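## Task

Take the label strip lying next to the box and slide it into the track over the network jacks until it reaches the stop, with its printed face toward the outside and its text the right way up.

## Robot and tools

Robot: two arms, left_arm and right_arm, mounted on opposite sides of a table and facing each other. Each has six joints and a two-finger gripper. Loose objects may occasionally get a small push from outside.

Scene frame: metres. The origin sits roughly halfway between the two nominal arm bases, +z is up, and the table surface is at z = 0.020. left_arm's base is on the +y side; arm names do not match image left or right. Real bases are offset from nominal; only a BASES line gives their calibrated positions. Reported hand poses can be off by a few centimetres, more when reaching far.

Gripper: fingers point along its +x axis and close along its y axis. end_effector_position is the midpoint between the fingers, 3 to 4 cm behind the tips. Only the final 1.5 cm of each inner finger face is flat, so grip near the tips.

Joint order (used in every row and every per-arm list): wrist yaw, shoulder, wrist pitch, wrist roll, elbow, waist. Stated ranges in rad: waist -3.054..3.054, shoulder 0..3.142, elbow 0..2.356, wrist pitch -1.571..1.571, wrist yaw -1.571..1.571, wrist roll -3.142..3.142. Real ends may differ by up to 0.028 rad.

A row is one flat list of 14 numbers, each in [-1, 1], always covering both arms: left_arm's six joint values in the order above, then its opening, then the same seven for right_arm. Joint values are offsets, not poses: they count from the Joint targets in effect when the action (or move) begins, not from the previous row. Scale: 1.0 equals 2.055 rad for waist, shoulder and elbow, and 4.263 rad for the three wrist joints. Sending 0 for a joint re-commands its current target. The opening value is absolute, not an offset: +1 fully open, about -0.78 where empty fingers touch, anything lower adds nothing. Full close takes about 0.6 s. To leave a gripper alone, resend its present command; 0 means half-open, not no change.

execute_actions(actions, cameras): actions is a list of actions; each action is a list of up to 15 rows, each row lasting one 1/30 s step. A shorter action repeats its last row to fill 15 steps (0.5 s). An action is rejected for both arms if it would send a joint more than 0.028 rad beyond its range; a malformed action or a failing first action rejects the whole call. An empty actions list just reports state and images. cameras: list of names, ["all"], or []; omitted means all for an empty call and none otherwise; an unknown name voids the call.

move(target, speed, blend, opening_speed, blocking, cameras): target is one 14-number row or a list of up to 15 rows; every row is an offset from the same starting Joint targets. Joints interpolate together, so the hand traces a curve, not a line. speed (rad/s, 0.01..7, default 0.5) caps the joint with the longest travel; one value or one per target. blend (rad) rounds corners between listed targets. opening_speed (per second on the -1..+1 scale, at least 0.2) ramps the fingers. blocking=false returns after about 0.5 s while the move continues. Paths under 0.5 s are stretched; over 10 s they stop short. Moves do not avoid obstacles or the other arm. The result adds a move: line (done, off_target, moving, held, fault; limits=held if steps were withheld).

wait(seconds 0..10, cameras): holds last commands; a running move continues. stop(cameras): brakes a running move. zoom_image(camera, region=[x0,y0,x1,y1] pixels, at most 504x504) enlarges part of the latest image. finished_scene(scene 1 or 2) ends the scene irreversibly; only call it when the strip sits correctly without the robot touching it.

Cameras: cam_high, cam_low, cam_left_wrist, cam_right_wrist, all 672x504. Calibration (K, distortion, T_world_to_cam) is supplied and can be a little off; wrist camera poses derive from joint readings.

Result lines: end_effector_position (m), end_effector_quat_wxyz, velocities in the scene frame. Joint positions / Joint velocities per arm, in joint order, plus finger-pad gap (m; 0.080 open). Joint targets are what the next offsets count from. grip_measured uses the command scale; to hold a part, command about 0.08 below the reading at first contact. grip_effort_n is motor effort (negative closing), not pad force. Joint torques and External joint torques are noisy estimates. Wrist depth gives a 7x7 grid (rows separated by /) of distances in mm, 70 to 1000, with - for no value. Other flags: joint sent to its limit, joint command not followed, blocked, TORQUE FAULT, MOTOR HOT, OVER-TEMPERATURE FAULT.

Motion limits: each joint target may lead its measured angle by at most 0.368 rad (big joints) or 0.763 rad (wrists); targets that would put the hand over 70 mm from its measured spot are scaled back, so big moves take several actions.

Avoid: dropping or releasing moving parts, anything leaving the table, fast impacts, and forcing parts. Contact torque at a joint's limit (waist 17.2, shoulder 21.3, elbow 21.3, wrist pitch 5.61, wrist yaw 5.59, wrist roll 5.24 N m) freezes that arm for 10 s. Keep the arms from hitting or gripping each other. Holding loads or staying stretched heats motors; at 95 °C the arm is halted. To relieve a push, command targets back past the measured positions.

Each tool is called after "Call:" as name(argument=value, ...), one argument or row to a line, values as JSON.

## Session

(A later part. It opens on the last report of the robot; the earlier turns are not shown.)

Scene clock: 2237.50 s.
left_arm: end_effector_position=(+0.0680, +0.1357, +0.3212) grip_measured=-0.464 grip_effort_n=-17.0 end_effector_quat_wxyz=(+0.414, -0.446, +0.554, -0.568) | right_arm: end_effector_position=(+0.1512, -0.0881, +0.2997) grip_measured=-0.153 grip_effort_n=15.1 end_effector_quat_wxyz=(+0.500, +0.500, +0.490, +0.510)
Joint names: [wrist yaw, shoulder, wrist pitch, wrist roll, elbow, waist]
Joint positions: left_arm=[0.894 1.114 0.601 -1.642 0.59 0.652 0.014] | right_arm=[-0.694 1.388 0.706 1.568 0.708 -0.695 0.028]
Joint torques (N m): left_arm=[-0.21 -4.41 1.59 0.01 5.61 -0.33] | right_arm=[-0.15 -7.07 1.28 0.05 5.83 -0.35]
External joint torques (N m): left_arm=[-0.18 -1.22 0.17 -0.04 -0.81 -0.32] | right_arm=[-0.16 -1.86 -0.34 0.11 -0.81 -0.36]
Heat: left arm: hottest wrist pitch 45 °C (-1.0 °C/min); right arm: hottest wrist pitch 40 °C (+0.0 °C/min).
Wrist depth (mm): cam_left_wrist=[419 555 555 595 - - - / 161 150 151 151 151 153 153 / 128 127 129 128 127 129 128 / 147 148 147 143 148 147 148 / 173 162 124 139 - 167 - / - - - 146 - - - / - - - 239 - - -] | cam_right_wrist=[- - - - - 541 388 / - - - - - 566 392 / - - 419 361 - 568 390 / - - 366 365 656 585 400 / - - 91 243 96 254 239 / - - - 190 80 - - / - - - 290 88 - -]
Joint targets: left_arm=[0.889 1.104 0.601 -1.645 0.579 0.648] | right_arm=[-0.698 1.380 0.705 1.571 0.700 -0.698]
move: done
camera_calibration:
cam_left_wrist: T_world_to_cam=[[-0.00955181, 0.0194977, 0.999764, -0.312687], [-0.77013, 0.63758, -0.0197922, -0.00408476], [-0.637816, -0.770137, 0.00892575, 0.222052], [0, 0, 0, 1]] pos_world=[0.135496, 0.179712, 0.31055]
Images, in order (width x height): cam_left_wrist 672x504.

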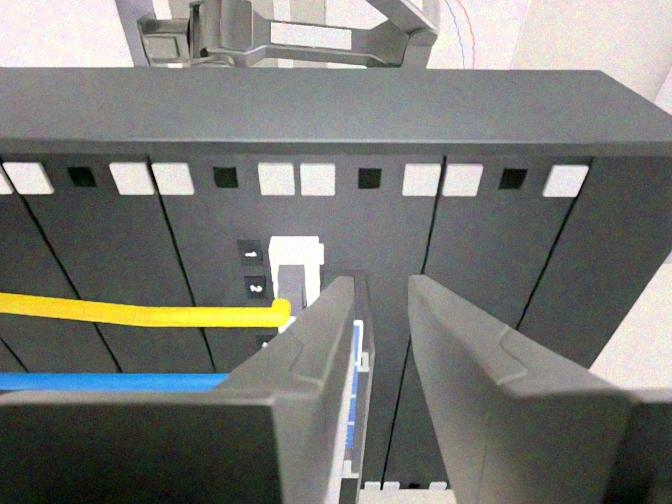

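Call:
move(
  target=[-0.00292, -0.00424, -0.00083, 0, -0.0025, -0.00569, -0.467, 0, 0, 0, 0, 0, 0, -0.15],
  speed=0.02,
  cameras=["cam_left_wrist"],
)

Call:
zoom_image(
  camera="cam_left_wrist",
  region=[310, 270, 400, 390],
)

Scene clock: 2277.53 s.
left_arm: end_effector_position=(+0.0652, +0.1358, +0.3211) grip_measured=-0.464 grip_effort_n=-17.4 end_effector_quat_wxyz=(+0.414, -0.447, +0.554, -0.568) | right_arm: end_effector_position=(+0.1512, -0.0881, +0.2997) grip_measured=-0.153 grip_effort_n=14.7 end_effector_quat_wxyz=(+0.500, +0.500, +0.490, +0.510)
Joint names: [wrist yaw, shoulder, wrist pitch, wrist roll, elbow, waist]
Joint positions: left_arm=[0.881 1.105 0.597 -1.642 0.585 0.641 0.014] | right_arm=[-0.694 1.388 0.706 1.568 0.708 -0.695 0.028]
Joint torques (N m): left_arm=[-0.22 -4.33 1.6 0.01 5.61 -0.31] | right_arm=[-0.14 -7.1 1.27 0.07 5.82 -0.34]
External joint torques (N m): left_arm=[-0.18 -1.27 0.21 -0.04 -0.75 -0.32] | right_arm=[-0.15 -1.94 -0.33 0.12 -0.75 -0.32]
Heat: left arm: hottest wrist pitch 45 °C (+0.0 °C/min); right arm: hottest wrist pitch 40 °C (+0.0 °C/min).
Wrist depth (mm): cam_left_wrist=[416 547 538 576 577 - - / 142 142 143 144 144 145 146 / 128 127 128 128 127 129 128 / 147 147 147 143 148 147 147 / 173 172 124 134 - 167 - / - - - 146 - - - / - - - 239 - - -] | cam_right_wrist=[- - - - - 543 389 / - - - - - 563 391 / - - 426 361 - 576 396 / - - 362 363 647 578 399 / - - 91 244 96 254 239 / - - - 190 80 - - / - - - 290 88 - -]
Joint targets: left_arm=[0.876 1.095 0.598 -1.645 0.574 0.636] | right_arm=[-0.698 1.380 0.705 1.571 0.700 -0.698]
move: done
camera_calibration:
cam_left_wrist: T_world_to_cam=[[-0.00884824, 0.0200554, 0.99976, -0.312809], [-0.770868, 0.636693, -0.0195947, -0.0061874], [-0.636933, -0.770857, 0.00982648, 0.220013], [0, 0, 0, 1]] pos_world=[0.132596, 0.179811, 0.31045]
Images, in order (width x height): cam_left_wrist 672x504.

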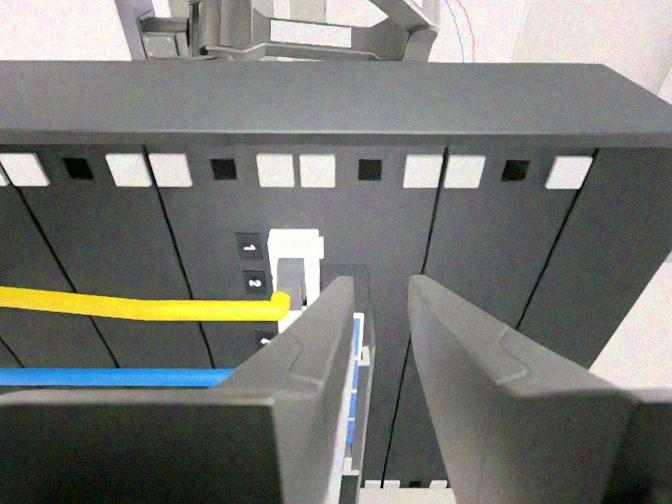

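Scaled by 4.200.

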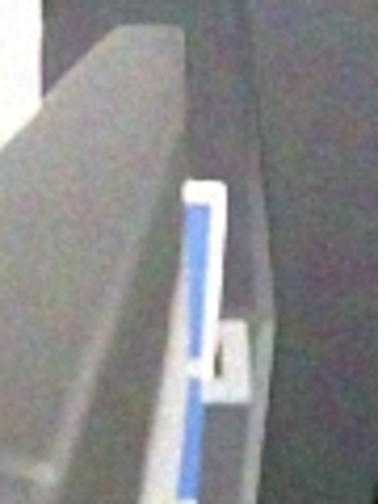

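Call:
zoom_image(
  camera="cam_left_wrist",
  region=[330, 300, 380, 375],
)

Scaled by 6.720.

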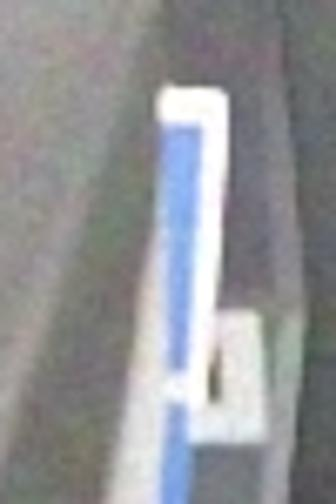

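Call:
zoom_image(
  camera="cam_left_wrist",
  region=[300, 370, 390, 504],
)

Scaled by 3.761.

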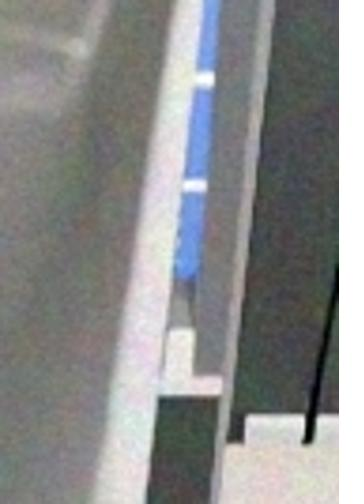

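Call:
move(
  target=[-0.00292, -0.00424, -0.00083, 0, -0.0025, -0.00569, -0.467, 0, 0, 0, 0, 0, 0, -0.15],
  speed=0.02,
  cameras=["cam_left_wrist"],
)

Call:
zoom_image(
  camera="cam_left_wrist",
  region=[330, 260, 390, 370],
)

Scene clock: 2405.57 s.
left_arm: end_effector_position=(+0.0621, +0.1358, +0.3211) grip_measured=-0.464 grip_effort_n=-17.0 end_effector_quat_wxyz=(+0.414, -0.447, +0.554, -0.568) | right_arm: end_effector_position=(+0.1512, -0.0881, +0.2997) grip_measured=-0.153 grip_effort_n=14.7 end_effector_quat_wxyz=(+0.500, +0.500, +0.490, +0.510)
Joint names: [wrist yaw, shoulder, wrist pitch, wrist roll, elbow, waist]
Joint positions: left_arm=[0.869 1.097 0.593 -1.642 0.58 0.629 0.014] | right_arm=[-0.694 1.388 0.706 1.568 0.708 -0.695 0.028]
Joint torques (N m): left_arm=[-0.22 -4.28 1.62 -0.01 5.55 -0.35] | right_arm=[-0.16 -7.09 1.26 0.05 5.78 -0.39]
External joint torques (N m): left_arm=[-0.18 -1.23 0.21 -0.05 -0.84 -0.34] | right_arm=[-0.16 -1.92 -0.34 0.11 -0.78 -0.42]
Heat: left arm: hottest wrist pitch 43 °C (+0.0 °C/min); right arm: hottest wrist pitch 40 °C (+0.0 °C/min).
Wrist depth (mm): cam_left_wrist=[421 540 541 571 583 - - / - 135 135 136 136 137 138 / 128 129 129 128 129 129 129 / 148 147 147 143 147 148 148 / 173 173 120 131 - 167 - / - - - 146 - - - / - - - 239 - - -] | cam_right_wrist=[- - - - - 538 390 / - - - - - 565 392 / - - 427 358 - 575 394 / - - 363 366 658 583 398 / - - 91 243 96 254 239 / - - - 190 80 - - / - - - 290 88 - -]
Joint targets: left_arm=[0.864 1.086 0.594 -1.645 0.569 0.625] | right_arm=[-0.698 1.380 0.705 1.571 0.700 -0.698]
move: done
camera_calibration:
cam_left_wrist: T_world_to_cam=[[-0.00805264, 0.0205578, 0.999756, -0.312929], [-0.771109, 0.63641, -0.0192973, -0.00858897], [-0.636652, -0.771077, 0.0107275, 0.217764], [0, 0, 0, 1]] pos_world=[0.129497, 0.179812, 0.310351]
Images, in order (width x height): cam_left_wrist 672x504.

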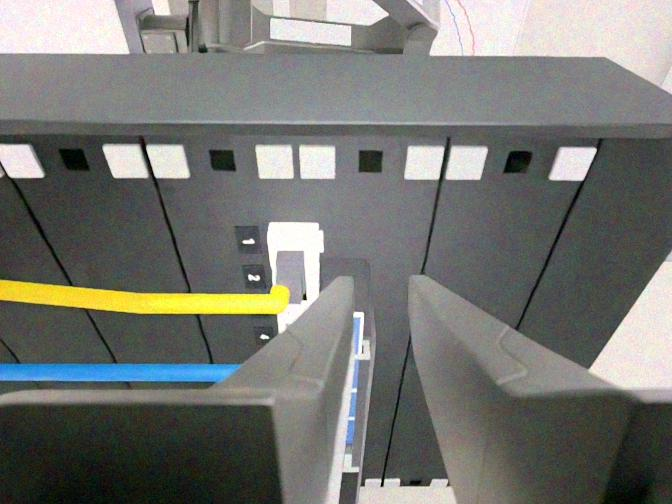

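Scaled by 4.582.

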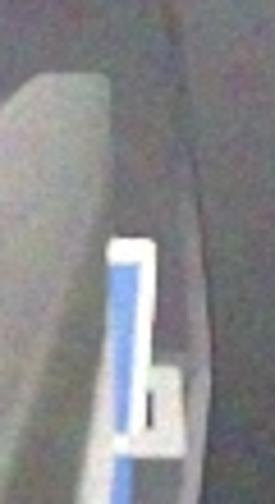

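Call:
zoom_image(
  camera="cam_left_wrist",
  region=[320, 410, 380, 480],
)

Scaled by 7.200.

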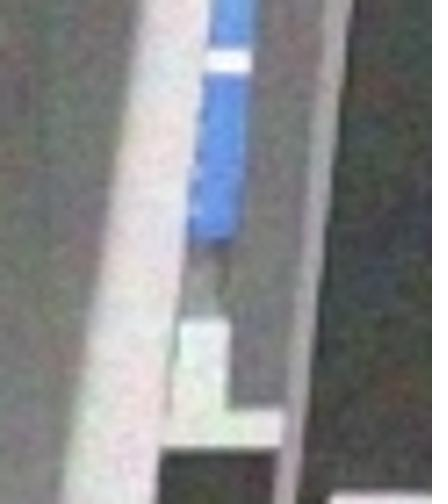

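Call:
move(
  target=[-0.00292, -0.00424, -0.00083, 0, -0.0025, -0.00569, -0.467, 0, 0, 0, 0, 0, 0, -0.15],
  speed=0.02,
  cameras=["cam_left_wrist"],
)

Call:
zoom_image(
  camera="cam_left_wrist",
  region=[330, 260, 390, 370],
)

Call:
zoom_image(
  camera="cam_left_wrist",
  region=[320, 410, 380, 480],
)

Scene clock: 2445.50 s.
left_arm: end_effector_position=(+0.0592, +0.1359, +0.3210) grip_measured=-0.464 grip_effort_n=-17.0 end_effector_quat_wxyz=(+0.414, -0.448, +0.554, -0.567) | right_arm: end_effector_position=(+0.1512, -0.0881, +0.2997) grip_measured=-0.153 grip_effort_n=14.7 end_effector_quat_wxyz=(+0.500, +0.500, +0.490, +0.510)
Joint names: [wrist yaw, shoulder, wrist pitch, wrist roll, elbow, waist]
Joint positions: left_arm=[0.856 1.088 0.59 -1.642 0.574 0.617 0.014] | right_arm=[-0.694 1.388 0.706 1.568 0.708 -0.695 0.028]
Joint torques (N m): left_arm=[-0.21 -4.23 1.61 0 5.6 -0.3] | right_arm=[-0.16 -7.04 1.28 0.06 5.86 -0.3]
External joint torques (N m): left_arm=[-0.18 -1.19 0.18 -0.05 -0.86 -0.28] | right_arm=[-0.17 -1.83 -0.34 0.12 -0.77 -0.32]
Heat: left arm: hottest wrist pitch 41 °C (-2.0 °C/min); right arm: hottest wrist pitch 40 °C (+0.0 °C/min).
Wrist depth (mm): cam_left_wrist=[402 500 530 559 500 - - / 127 120 119 138 128 129 130 / 129 129 129 129 129 129 129 / 147 147 148 142 148 148 148 / 173 167 117 126 - 167 - / - - - 146 - - - / - - - 240 - - -] | cam_right_wrist=[- - - - - 541 391 / - - - - - 566 390 / - - 434 354 - 569 393 / - - 361 374 654 576 397 / - - 91 242 96 255 238 / - - - 190 80 - - / - - - 289 88 - -]
Joint targets: left_arm=[0.851 1.078 0.591 -1.645 0.563 0.613] | right_arm=[-0.698 1.380 0.705 1.571 0.700 -0.698]
move: done
camera_calibration:
cam_left_wrist: T_world_to_cam=[[-0.00734325, 0.0211203, 0.99975, -0.312944], [-0.771569, 0.635859, -0.0191002, -0.0108734], [-0.636103, -0.771516, 0.0116265, 0.215664], [0, 0, 0, 1]] pos_world=[0.126497, 0.179912, 0.310151]
Images, in order (width x height): cam_left_wrist 672x504.

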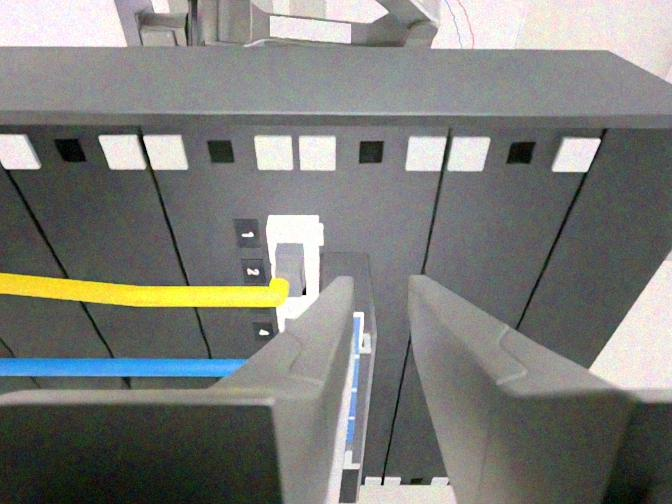

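Scaled by 4.582.

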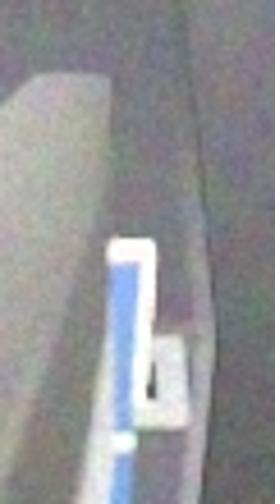

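Scaled by 7.200.

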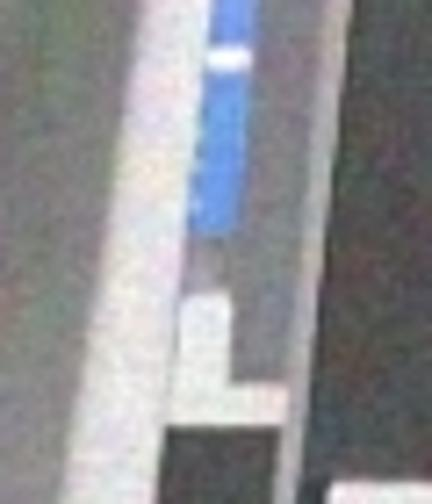

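Call:
move(
  target=[-0.00326, -0.00468, -0.00109, 0, -0.00244, -0.00702, -0.467, 0, 0, 0, 0, 0, 0, -0.15],
  speed=0.02,
  cameras=["cam_left_wrist"],
)

Call:
zoom_image(
  camera="cam_left_wrist",
  region=[330, 260, 390, 370],
)

Call:
zoom_image(
  camera="cam_left_wrist",
  region=[320, 410, 380, 480],
)

Scene clock: 2494.87 s.
left_arm: end_effector_position=(+0.0556, +0.1358, +0.3210) grip_measured=-0.464 grip_effort_n=-17.4 end_effector_quat_wxyz=(+0.413, -0.448, +0.554, -0.568) | right_arm: end_effector_position=(+0.1512, -0.0881, +0.2997) grip_measured=-0.153 grip_effort_n=14.7 end_effector_quat_wxyz=(+0.500, +0.500, +0.490, +0.510)
Joint names: [wrist yaw, shoulder, wrist pitch, wrist roll, elbow, waist]
Joint positions: left_arm=[0.843 1.078 0.585 -1.642 0.569 0.603 0.014] | right_arm=[-0.694 1.388 0.706 1.568 0.708 -0.695 0.028]
Joint torques (N m): left_arm=[-0.22 -4.17 1.62 0 5.64 -0.32] | right_arm=[-0.14 -7.04 1.27 0.06 5.83 -0.3]
External joint torques (N m): left_arm=[-0.19 -1.19 0.2 -0.05 -0.8 -0.3] | right_arm=[-0.15 -2 -0.29 0.11 -0.64 -0.34]
Heat: left arm: hottest wrist pitch 41 °C (+0.0 °C/min); right arm: hottest wrist pitch 40 °C (+0.0 °C/min).
Wrist depth (mm): cam_left_wrist=[403 526 532 559 497 - - / 119 118 118 119 118 119 120 / 128 128 129 129 129 128 129 / 147 147 139 139 148 148 148 / 167 167 116 126 - 167 - / - - - 153 - - - / - - - 239 - - -] | cam_right_wrist=[- - - - - 541 386 / - - - - - 562 391 / - - 435 352 - 574 395 / - - 366 369 641 582 395 / - - 91 243 96 256 240 / - - - 190 80 - - / - - - 288 88 - -]
Joint targets: left_arm=[0.838 1.068 0.586 -1.645 0.559 0.599] | right_arm=[-0.698 1.380 0.705 1.571 0.700 -0.698]
move: done
camera_calibration:
cam_left_wrist: T_world_to_cam=[[-0.0064677, 0.0217061, 0.999743, -0.313082], [-0.771313, 0.636178, -0.0188024, -0.0137567], [-0.636423, -0.771237, 0.0126276, 0.213119], [0, 0, 0, 1]] pos_world=[0.122998, 0.179912, 0.310051]
Images, in order (width x height): cam_left_wrist 672x504.

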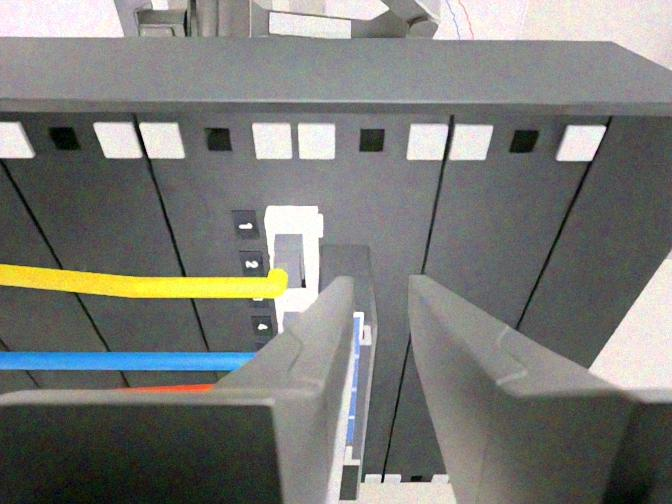

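Scaled by 4.582.

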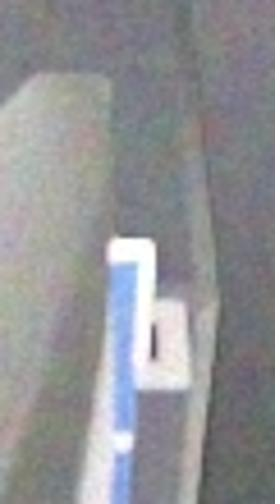

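Scaled by 7.200.

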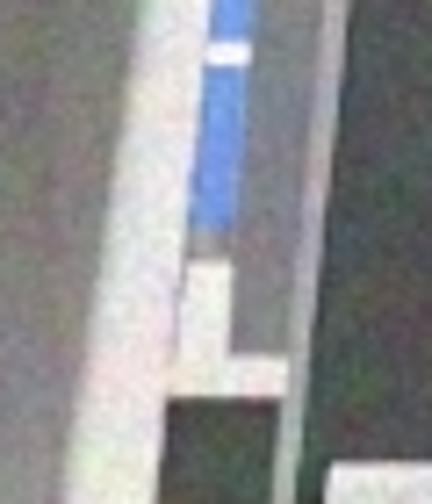

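Call:
move(
  target=[-0.00279, -0.00401, -0.00094, 0, -0.00209, -0.00601, -0.467, 0, 0, 0, 0, 0, 0, -0.15],
  speed=0.02,
  cameras=["cam_left_wrist"],
)

Call:
zoom_image(
  camera="cam_left_wrist",
  region=[330, 260, 390, 370],
)

Call:
zoom_image(
  camera="cam_left_wrist",
  region=[320, 410, 380, 480],
)

Scene clock: 2510.47 s.
left_arm: end_effector_position=(+0.0525, +0.1359, +0.3211) grip_measured=-0.464 grip_effort_n=-17.0 end_effector_quat_wxyz=(+0.413, -0.448, +0.554, -0.568) | right_arm: end_effector_position=(+0.1512, -0.0881, +0.2997) grip_measured=-0.153 grip_effort_n=14.7 end_effector_quat_wxyz=(+0.500, +0.500, +0.490, +0.510)
Joint names: [wrist yaw, shoulder, wrist pitch, wrist roll, elbow, waist]
Joint positions: left_arm=[0.831 1.07 0.581 -1.642 0.565 0.59 0.014] | right_arm=[-0.694 1.388 0.706 1.568 0.708 -0.695 0.028]
Joint torques (N m): left_arm=[-0.21 -4.09 1.64 -0.01 5.62 -0.3] | right_arm=[-0.15 -7.1 1.27 0.06 5.82 -0.34]
External joint torques (N m): left_arm=[-0.18 -1.16 0.2 -0.06 -0.83 -0.29] | right_arm=[-0.16 -1.94 -0.33 0.12 -0.76 -0.35]
Heat: left arm: hottest wrist pitch 42 °C (+1.0 °C/min); right arm: hottest wrist pitch 40 °C (+0.0 °C/min).
Wrist depth (mm): cam_left_wrist=[384 500 170 171 172 - - / 117 117 118 118 118 119 119 / 128 128 129 129 129 129 129 / 143 143 139 137 147 148 147 / 166 167 162 118 - 168 - / - - - 154 - - - / - - - 188 - - -] | cam_right_wrist=[- - - - - 538 390 / - - - - - 565 394 / - - 430 358 - 573 394 / - - 365 369 642 577 398 / - - 91 242 96 253 240 / - - - 190 80 - - / - - - 288 88 - -]
Joint targets: left_arm=[0.826 1.060 0.582 -1.645 0.554 0.586] | right_arm=[-0.698 1.380 0.705 1.571 0.700 -0.698]
move: done
camera_calibration:
cam_left_wrist: T_world_to_cam=[[-0.00564752, 0.0222153, 0.999737, -0.313288], [-0.770828, 0.636775, -0.0185043, -0.0164191], [-0.637019, -0.77073, 0.013528, 0.210707], [0, 0, 0, 1]] pos_world=[0.119799, 0.179813, 0.310052]
Images, in order (width x height): cam_left_wrist 672x504.

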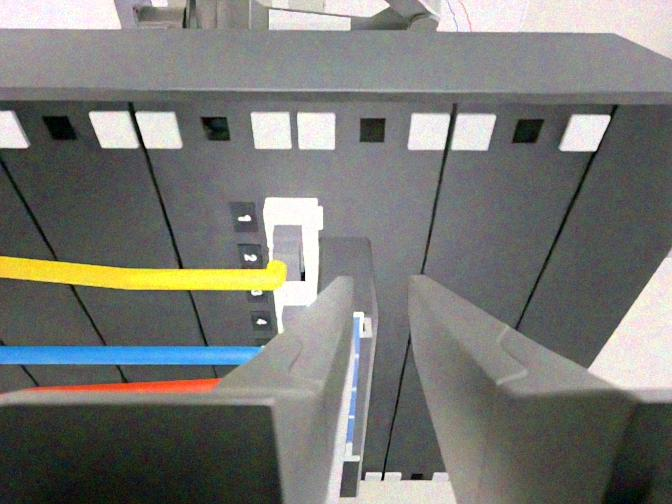

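Scaled by 4.582.

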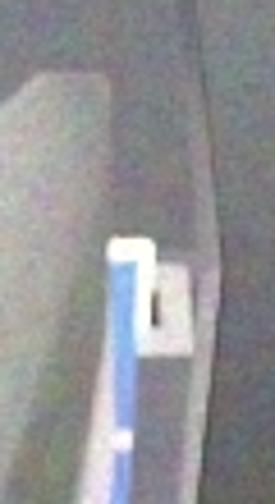

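Scaled by 7.200.

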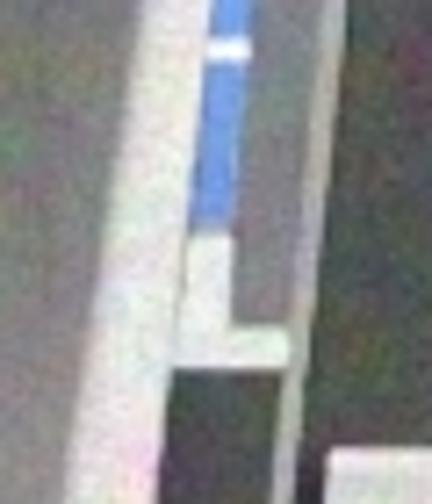

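Call:
move(
  target=[-0.0014, -0.002, -0.00047, 0, -0.00105, -0.003, -0.467, 0, 0, 0, 0, 0, 0, -0.15],
  speed=0.015,
  cameras=["cam_left_wrist"],
)

Call:
zoom_image(
  camera="cam_left_wrist",
  region=[330, 260, 390, 370],
)

Call:
zoom_image(
  camera="cam_left_wrist",
  region=[320, 410, 380, 480],
)

Scene clock: 2527.20 s.
left_arm: end_effector_position=(+0.0510, +0.1359, +0.3211) grip_measured=-0.464 grip_effort_n=-17.0 end_effector_quat_wxyz=(+0.412, -0.448, +0.554, -0.568) | right_arm: end_effector_position=(+0.1512, -0.0881, +0.2997) grip_measured=-0.153 grip_effort_n=14.7 end_effector_quat_wxyz=(+0.500, +0.500, +0.490, +0.510)
Joint names: [wrist yaw, shoulder, wrist pitch, wrist roll, elbow, waist]
Joint positions: left_arm=[0.825 1.066 0.579 -1.642 0.563 0.584 0.014] | right_arm=[-0.694 1.388 0.706 1.568 0.708 -0.695 0.028]
Joint torques (N m): left_arm=[-0.21 -4.1 1.63 -0.01 5.63 -0.3] | right_arm=[-0.15 -7.12 1.28 0.06 5.82 -0.31]
External joint torques (N m): left_arm=[-0.18 -1.18 0.18 -0.06 -0.85 -0.31] | right_arm=[-0.14 -1.97 -0.31 0.11 -0.72 -0.38]
Motor temperatures (°C): left_arm=[25 25 43 24 34 22] | right_arm=[24 31 40 26 29 23]
Heat: left arm: hottest wrist pitch 43 °C (+2.0 °C/min); right arm: hottest wrist pitch 40 °C (+0.0 °C/min).
Wrist depth (mm): cam_left_wrist=[383 162 163 164 165 - - / - 116 115 116 115 118 117 / 128 128 128 129 129 129 129 / 143 139 130 135 148 147 148 / 167 166 161 117 - 168 - / - - - 154 - - - / - - - 187 - - -] | cam_right_wrist=[- - - - - 536 387 / - - - - - 566 391 / - - 433 352 - 574 398 / - - 367 370 655 584 397 / - - 91 243 96 254 239 / - - - 190 80 - - / - - - 290 88 - -]
Joint targets: left_arm=[0.820 1.056 0.580 -1.645 0.552 0.580] | right_arm=[-0.698 1.380 0.705 1.571 0.700 -0.698]
move: done
camera_calibration:
cam_left_wrist: T_world_to_cam=[[-0.00523671, 0.0223951, 0.999735, -0.31338], [-0.770833, 0.636775, -0.0183021, -0.0177009], [-0.637016, -0.770725, 0.0139282, 0.209704], [0, 0, 0, 1]] pos_world=[0.118299, 0.179914, 0.310052]
Images, in order (width x height): cam_left_wrist 672x504.

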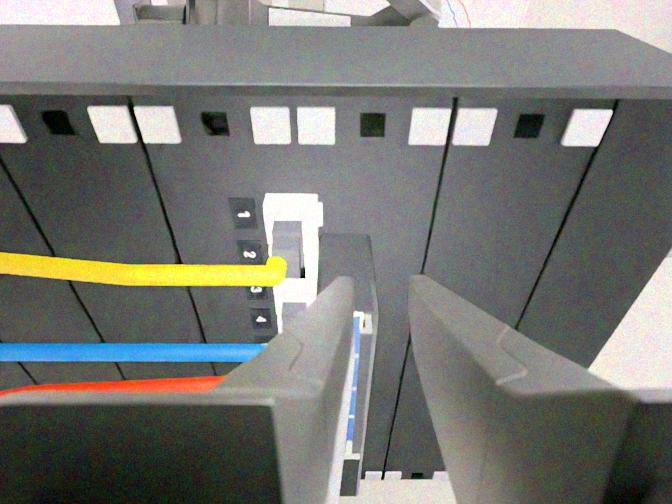

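Scaled by 4.582.

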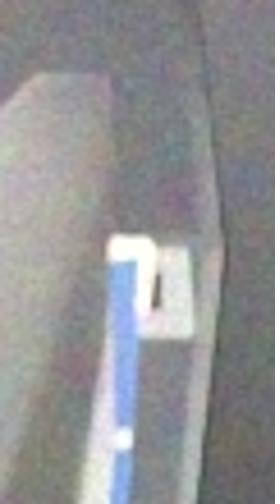

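Scaled by 7.200.

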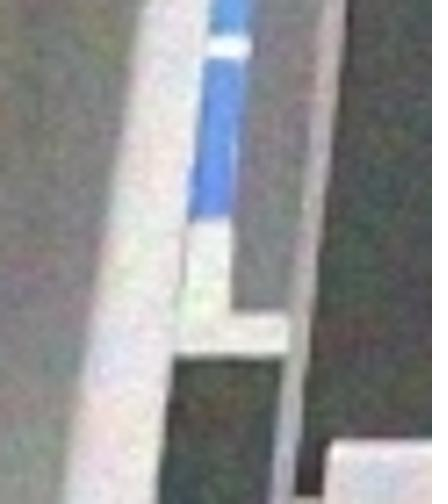

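Call:
zoom_image(
  camera="cam_left_wrist",
  region=[335, 425, 371, 465],
)

Call:
zoom_image(
  camera="cam_left_wrist",
  region=[340, 295, 385, 345],
)

Scaled by 12.600.

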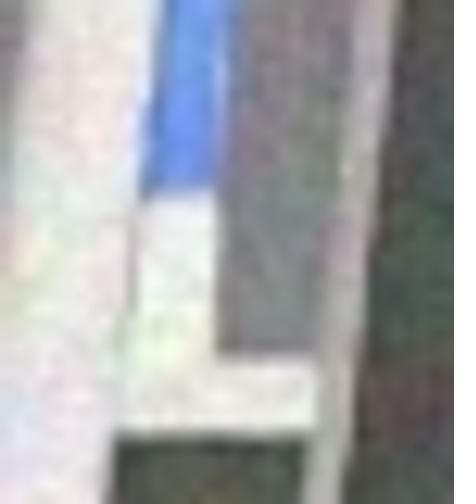

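Scaled by 10.080.

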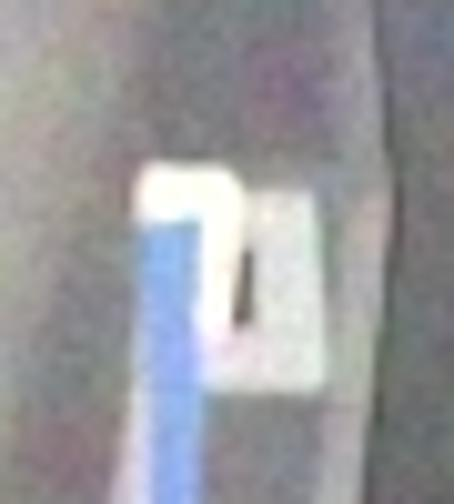

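Call:
move(
  target=[-0.0014, -0.002, -0.00047, 0, -0.00105, -0.003, -0.467, 0, 0, 0, 0, 0, 0, -0.15],
  speed=0.015,
  cameras=["cam_left_wrist"],
)

Call:
zoom_image(
  camera="cam_left_wrist",
  region=[340, 295, 385, 345],
)

Call:
zoom_image(
  camera="cam_left_wrist",
  region=[335, 425, 371, 465],
)

Scene clock: 2583.73 s.
left_arm: end_effector_position=(+0.0495, +0.1360, +0.3210) grip_measured=-0.464 grip_effort_n=-17.0 end_effector_quat_wxyz=(+0.412, -0.448, +0.554, -0.568) | right_arm: end_effector_position=(+0.1512, -0.0881, +0.2997) grip_measured=-0.153 grip_effort_n=14.7 end_effector_quat_wxyz=(+0.500, +0.500, +0.490, +0.510)
Joint names: [wrist yaw, shoulder, wrist pitch, wrist roll, elbow, waist]
Joint positions: left_arm=[0.819 1.062 0.577 -1.642 0.561 0.578 0.014] | right_arm=[-0.694 1.388 0.706 1.568 0.708 -0.695 0.028]
Joint torques (N m): left_arm=[-0.18 -4.11 1.63 -0.01 5.65 -0.31] | right_arm=[-0.16 -6.99 1.27 0.05 5.83 -0.35]
External joint torques (N m): left_arm=[-0.15 -1.22 0.19 -0.06 -0.82 -0.32] | right_arm=[-0.18 -1.83 -0.33 0.1 -0.75 -0.33]
Heat: left arm: hottest wrist pitch 45 °C (+2.0 °C/min); right arm: hottest wrist pitch 40 °C (+0.0 °C/min).
Wrist depth (mm): cam_left_wrist=[173 156 175 157 158 160 - / - 116 116 115 115 117 117 / 128 129 129 128 129 129 129 / 143 143 114 138 148 148 148 / 167 167 162 115 - 167 - / - - - 154 - - - / - - - 239 - - -] | cam_right_wrist=[- - - - - 539 390 / - - - - - 571 391 / - - 430 359 - 570 393 / - - 367 372 652 589 395 / - - 84 243 96 253 240 / - - - 190 80 - - / - - - 289 88 - -]
Joint targets: left_arm=[0.814 1.052 0.578 -1.645 0.550 0.574] | right_arm=[-0.698 1.380 0.705 1.571 0.700 -0.698]
move: done
camera_calibration:
cam_left_wrist: T_world_to_cam=[[-0.00490398, 0.0226425, 0.999732, -0.31337], [-0.770797, 0.636821, -0.0182041, -0.0189018], [-0.637062, -0.770679, 0.0143298, 0.208623], [0, 0, 0, 1]] pos_world=[0.1168, 0.179914, 0.309952]
Images, in order (width x height): cam_left_wrist 672x504.

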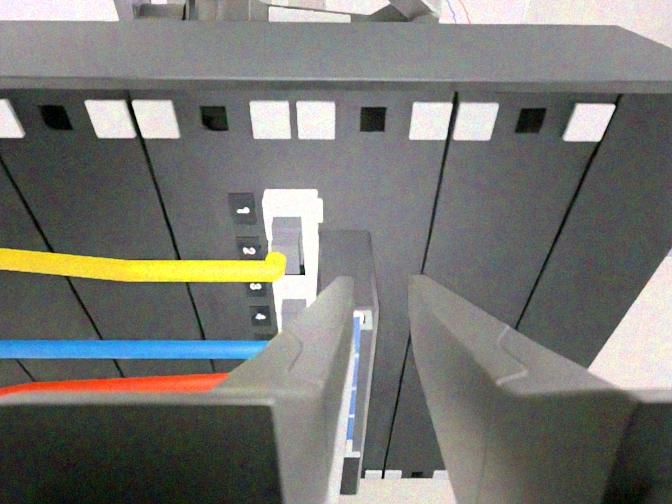

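Scaled by 10.080.

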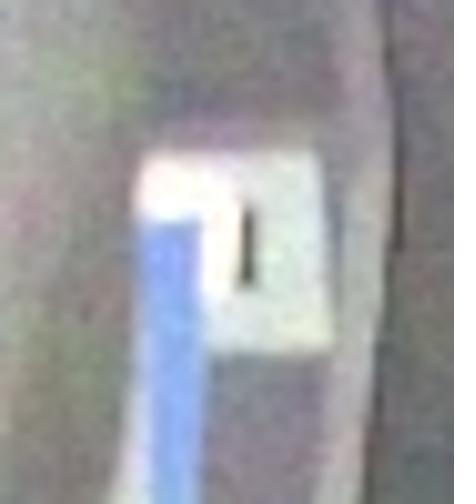

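Scaled by 12.600.

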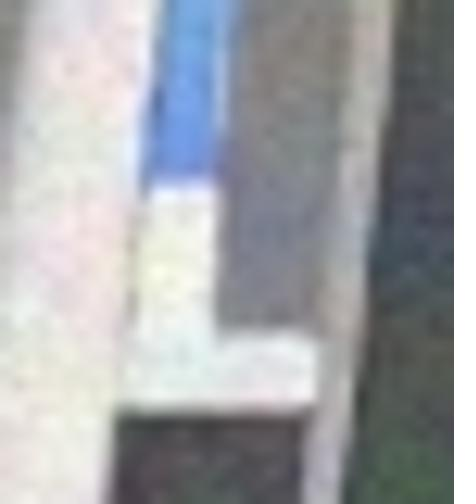

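Call:
move(
  target=[-0.00147, -0.0018, -0.00042, 0, -0.00092, -0.00314, -0.467, 0, 0, 0, 0, 0, 0, -0.15],
  speed=0.015,
  cameras=["cam_left_wrist"],
)

Call:
zoom_image(
  camera="cam_left_wrist",
  region=[340, 295, 385, 345],
)

Call:
zoom_image(
  camera="cam_left_wrist",
  region=[335, 425, 371, 465],
)

Scene clock: 2603.53 s.
left_arm: end_effector_position=(+0.0481, +0.1359, +0.3212) grip_measured=-0.464 grip_effort_n=-17.4 end_effector_quat_wxyz=(+0.412, -0.449, +0.554, -0.568) | right_arm: end_effector_position=(+0.1512, -0.0881, +0.2997) grip_measured=-0.153 grip_effort_n=15.1 end_effector_quat_wxyz=(+0.500, +0.500, +0.490, +0.510)
Joint names: [wrist yaw, shoulder, wrist pitch, wrist roll, elbow, waist]
Joint positions: left_arm=[0.812 1.058 0.576 -1.642 0.559 0.572 0.014] | right_arm=[-0.694 1.388 0.706 1.568 0.708 -0.695 0.028]
Joint torques (N m): left_arm=[-0.19 -4.07 1.64 0.01 5.68 -0.34] | right_arm=[-0.16 -7.03 1.27 0.06 5.82 -0.33]
External joint torques (N m): left_arm=[-0.16 -1.24 0.2 -0.04 -0.79 -0.29] | right_arm=[-0.17 -1.85 -0.34 0.11 -0.79 -0.35]
Heat: left arm: hottest wrist pitch 44 °C (+0.0 °C/min); right arm: hottest wrist pitch 40 °C (+0.0 °C/min).
Wrist depth (mm): cam_left_wrist=[167 150 152 153 153 155 157 / - 115 114 115 115 116 117 / 128 129 127 127 129 129 129 / 144 143 143 136 148 147 148 / 167 167 162 114 - 167 - / - - - 153 - - - / - - - 240 - - -] | cam_right_wrist=[- - - - - 538 389 / - - - - - 565 393 / - - 435 358 - 573 394 / - - 365 378 648 586 399 / - - 91 243 96 254 239 / - - - 190 80 - - / - - - 291 88 - -]
Joint targets: left_arm=[0.807 1.048 0.576 -1.645 0.548 0.567] | right_arm=[-0.698 1.380 0.705 1.571 0.700 -0.698]
move: done
camera_calibration:
cam_left_wrist: T_world_to_cam=[[-0.00468711, 0.0232296, 0.999719, -0.313703], [-0.771073, 0.636481, -0.0184045, -0.0198223], [-0.63673, -0.770942, 0.0149284, 0.207552], [0, 0, 0, 1]] pos_world=[0.1154, 0.179914, 0.310152]
Images, in order (width x height): cam_left_wrist 672x504.

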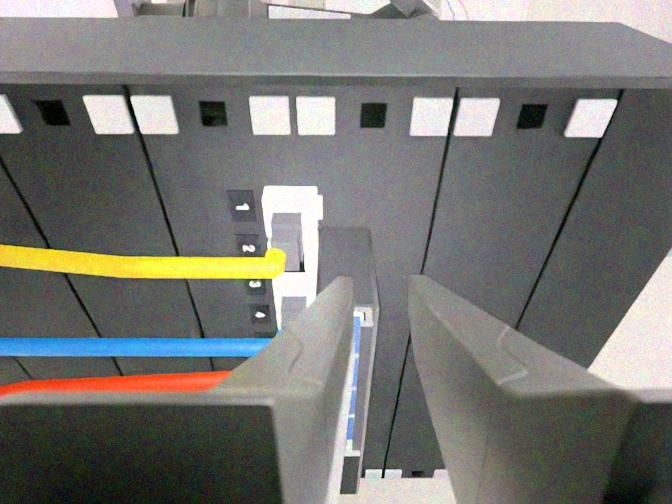

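Scaled by 10.080.

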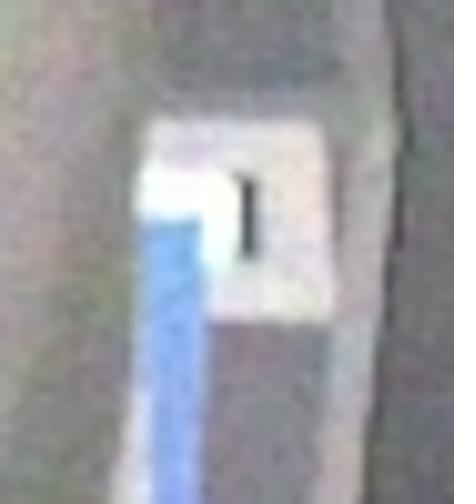

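Scaled by 12.600.

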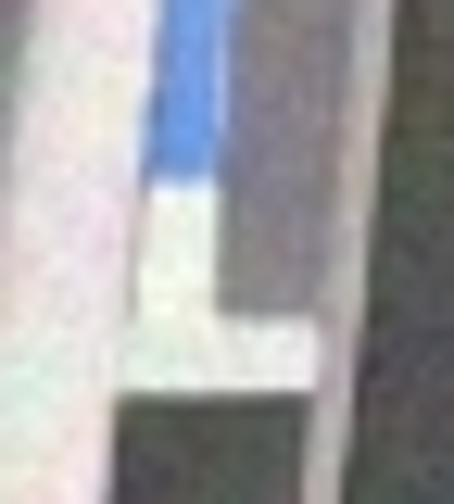

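Call:
move(
  target=[-0.00098, -0.0012, -0.00028, 0, -0.00065, -0.0021, -0.467, 0, 0, 0, 0, 0, 0, -0.15],
  speed=0.01,
  cameras=["cam_left_wrist"],
)

Call:
zoom_image(
  camera="cam_left_wrist",
  region=[340, 295, 385, 345],
)

Call:
zoom_image(
  camera="cam_left_wrist",
  region=[335, 425, 371, 465],
)

Scene clock: 2617.80 s.
left_arm: end_effector_position=(+0.0473, +0.1359, +0.3211) grip_measured=-0.464 grip_effort_n=-17.4 end_effector_quat_wxyz=(+0.412, -0.449, +0.554, -0.567) | right_arm: end_effector_position=(+0.1512, -0.0881, +0.2997) grip_measured=-0.153 grip_effort_n=15.1 end_effector_quat_wxyz=(+0.500, +0.500, +0.490, +0.510)
Joint names: [wrist yaw, shoulder, wrist pitch, wrist roll, elbow, waist]
Joint positions: left_arm=[0.807 1.056 0.574 -1.642 0.557 0.568 0.014] | right_arm=[-0.694 1.388 0.706 1.568 0.708 -0.695 0.028]
Joint torques (N m): left_arm=[-0.15 -4.02 1.64 0 5.68 -0.4] | right_arm=[-0.16 -7.02 1.27 0.07 5.76 -0.4]
External joint torques (N m): left_arm=[-0.12 -1.23 0.22 -0.05 -0.71 -0.38] | right_arm=[-0.17 -1.85 -0.33 0.12 -0.8 -0.4]
Heat: left arm: hottest wrist pitch 44 °C (+0.0 °C/min); right arm: hottest wrist pitch 40 °C (+0.0 °C/min).
Wrist depth (mm): cam_left_wrist=[169 151 153 154 155 157 - / - 115 114 115 115 116 117 / 128 128 127 127 129 129 129 / 143 143 142 136 147 148 148 / 166 172 166 113 - 167 - / - - - 147 - - - / - - - 238 - - -] | cam_right_wrist=[- - - - - 538 390 / - - - - - 567 391 / - - 434 358 - 567 394 / - - 365 378 643 578 401 / - - 91 244 96 254 237 / - - - 190 80 - - / - - - 290 88 - -]
Joint targets: left_arm=[0.803 1.045 0.575 -1.645 0.547 0.563] | right_arm=[-0.698 1.380 0.705 1.571 0.700 -0.698]
move: done
camera_calibration:
cam_left_wrist: T_world_to_cam=[[-0.00413675, 0.0231398, 0.999724, -0.313556], [-0.771802, 0.635611, -0.0179056, -0.0203568], [-0.63585, -0.771662, 0.0152299, 0.20698], [0, 0, 0, 1]] pos_world=[0.1146, 0.179913, 0.309953]
Images, in order (width x height): cam_left_wrist 672x504.

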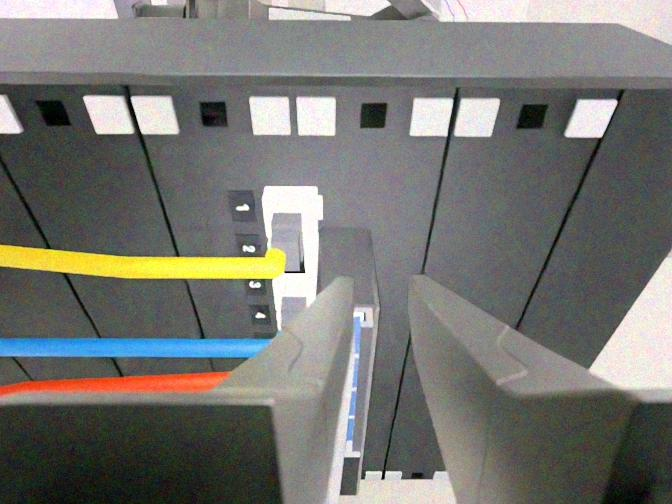

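Scaled by 10.080.

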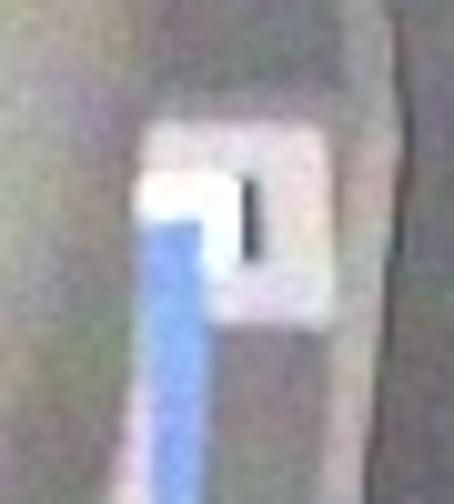

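Scaled by 12.600.

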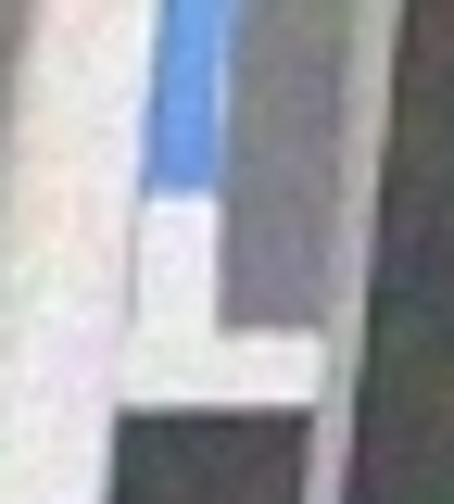

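Call:
move(
  target=[0, 0, 0.0017, 0, 0, 0, -0.467, 0, 0, 0, 0, 0, 0, -0.15],
  speed=0.02,
  cameras=["cam_left_wrist"],
)

Call:
zoom_image(
  camera="cam_left_wrist",
  region=[340, 295, 385, 345],
)

Scene clock: 2695.67 s.
left_arm: end_effector_position=(+0.0472, +0.1360, +0.3217) grip_measured=-0.464 grip_effort_n=-17.0 end_effector_quat_wxyz=(+0.412, -0.449, +0.552, -0.569) | right_arm: end_effector_position=(+0.1512, -0.0881, +0.2997) grip_measured=-0.153 grip_effort_n=15.1 end_effector_quat_wxyz=(+0.500, +0.500, +0.490, +0.510)
Joint names: [wrist yaw, shoulder, wrist pitch, wrist roll, elbow, waist]
Joint positions: left_arm=[0.807 1.055 0.578 -1.642 0.557 0.568 0.014] | right_arm=[-0.694 1.388 0.706 1.568 0.708 -0.695 0.028]
Joint torques (N m): left_arm=[-0.16 -4.02 1.91 0.01 5.69 -0.33] | right_arm=[-0.14 -7.03 1.28 0.06 5.81 -0.39]
External joint torques (N m): left_arm=[-0.13 -1.13 0.45 -0.04 -0.84 -0.31] | right_arm=[-0.14 -1.84 -0.33 0.12 -0.79 -0.44]
Heat: left arm: hottest wrist pitch 42 °C (-1.0 °C/min); right arm: hottest wrist pitch 40 °C (+0.0 °C/min).
Wrist depth (mm): cam_left_wrist=[167 149 150 151 151 153 154 / 114 115 113 113 114 115 117 / 128 128 127 127 129 129 129 / 143 143 139 135 148 148 148 / 166 172 161 115 - 168 - / - - - 193 - - - / - - - 238 - - -] | cam_right_wrist=[- - - - - 543 390 / - - - - - 563 392 / - - 440 358 - 573 395 / - - 366 376 644 582 399 / - - 91 243 96 253 239 / - - - 190 80 - - / - - - 290 88 - -]
Joint targets: left_arm=[0.803 1.045 0.582 -1.645 0.547 0.563] | right_arm=[-0.698 1.380 0.705 1.571 0.700 -0.698]
move: done
camera_calibration:
cam_left_wrist: T_world_to_cam=[[-0.0060954, 0.0264306, 0.999632, -0.314496], [-0.771723, 0.635595, -0.021511, -0.0193764], [-0.63593, -0.77157, 0.0165229, 0.206576], [0, 0, 0, 1]] pos_world=[0.114498, 0.180016, 0.31055]
Images, in order (width x height): cam_left_wrist 672x504.

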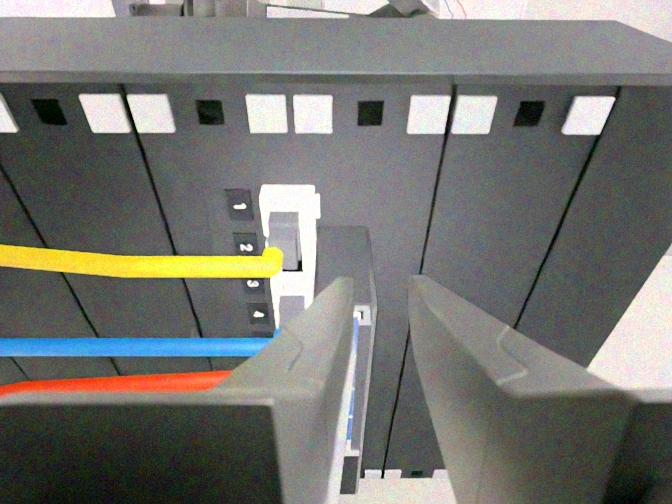

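Scaled by 10.080.

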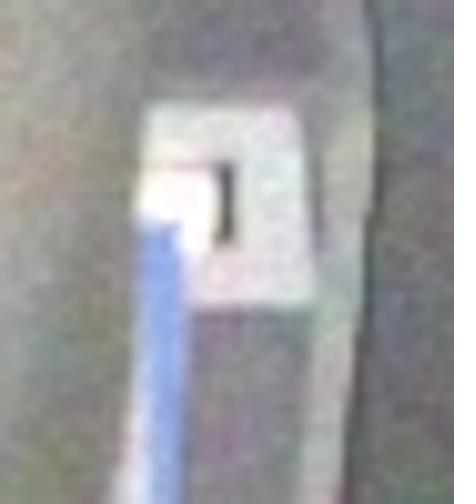

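Call:
move(
  target=[-0.00098, -0.0012, -0.00015, 0, -0.00065, -0.0021, -0.467, 0, 0, 0, 0, 0, 0, -0.15],
  speed=0.01,
  cameras=["cam_left_wrist"],
)

Call:
zoom_image(
  camera="cam_left_wrist",
  region=[340, 295, 385, 345],
)

Call:
zoom_image(
  camera="cam_left_wrist",
  region=[335, 425, 371, 465],
)

Scene clock: 2705.40 s.
left_arm: end_effector_position=(+0.0466, +0.1360, +0.3217) grip_measured=-0.464 grip_effort_n=-17.0 end_effector_quat_wxyz=(+0.412, -0.450, +0.552, -0.569) | right_arm: end_effector_position=(+0.1512, -0.0881, +0.2997) grip_measured=-0.153 grip_effort_n=15.1 end_effector_quat_wxyz=(+0.500, +0.500, +0.490, +0.510)
Joint names: [wrist yaw, shoulder, wrist pitch, wrist roll, elbow, waist]
Joint positions: left_arm=[0.803 1.053 0.579 -1.642 0.556 0.565 0.014] | right_arm=[-0.694 1.388 0.706 1.568 0.708 -0.695 0.028]
Joint torques (N m): left_arm=[-0.17 -4.01 1.84 0 5.77 -0.49] | right_arm=[-0.16 -7.05 1.28 0.05 5.77 -0.37]
External joint torques (N m): left_arm=[-0.13 -1.19 0.39 -0.05 -0.72 -0.48] | right_arm=[-0.16 -1.91 -0.31 0.1 -0.77 -0.41]
Heat: left arm: hottest wrist pitch 44 °C (+1.0 °C/min); right arm: hottest wrist pitch 40 °C (+0.0 °C/min).
Wrist depth (mm): cam_left_wrist=[168 150 151 152 152 153 155 / - 115 114 113 114 115 117 / 128 128 127 127 129 129 129 / 143 143 139 135 148 148 148 / 166 172 166 115 - 167 - / - - - 154 - - - / - - - 249 - - -] | cam_right_wrist=[- - - - - 544 391 / - - - - - 565 389 / - - 439 358 - 572 397 / - - 373 377 642 587 398 / - - 91 245 96 254 238 / - - - 190 80 - - / - - - 290 88 - -]
Joint targets: left_arm=[0.799 1.043 0.582 -1.645 0.545 0.559] | right_arm=[-0.698 1.380 0.705 1.571 0.700 -0.698]
move: done
camera_calibration:
cam_left_wrist: T_world_to_cam=[[-0.00627305, 0.0271908, 0.999611, -0.314609], [-0.772452, 0.634688, -0.0221119, -0.0194068], [-0.635042, -0.77229, 0.0170222, 0.206068], [0, 0, 0, 1]] pos_world=[0.113897, 0.180016, 0.310549]
Images, in order (width x height): cam_left_wrist 672x504.

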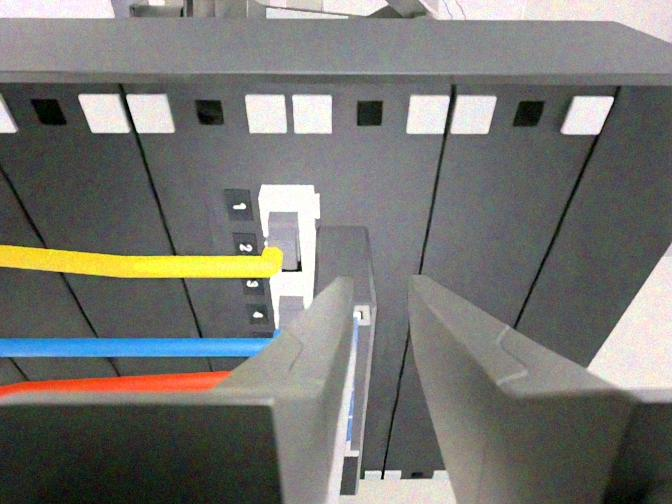

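Scaled by 10.080.

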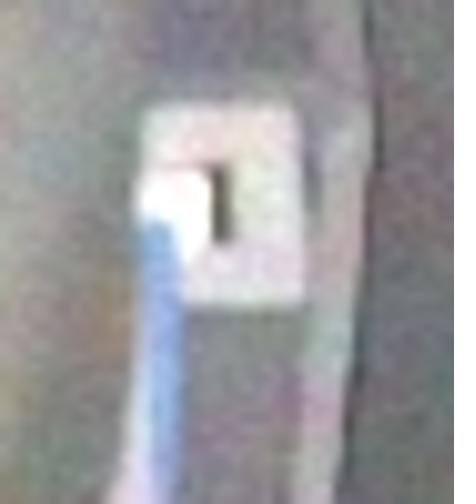

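Scaled by 12.600.

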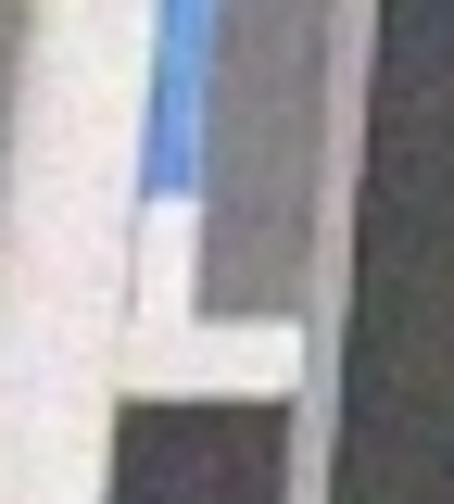

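Call:
zoom_image(
  camera="cam_left_wrist",
  region=[344, 298, 380, 334],
)

Call:
zoom_image(
  camera="cam_left_wrist",
  region=[300, 265, 400, 345],
)

Scaled by 14.000.

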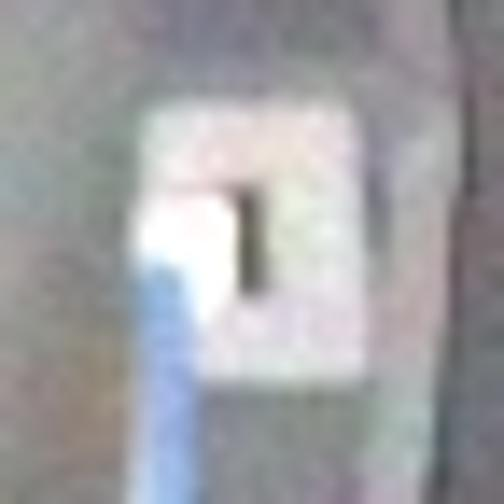

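Scaled by 5.040.

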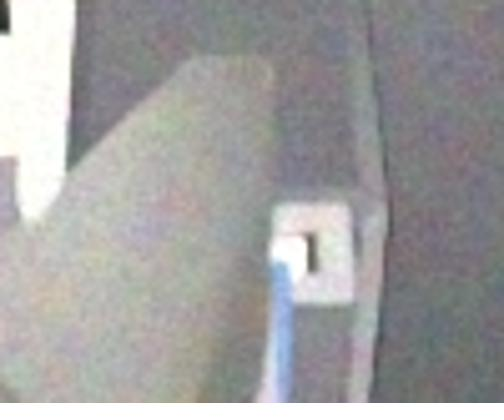

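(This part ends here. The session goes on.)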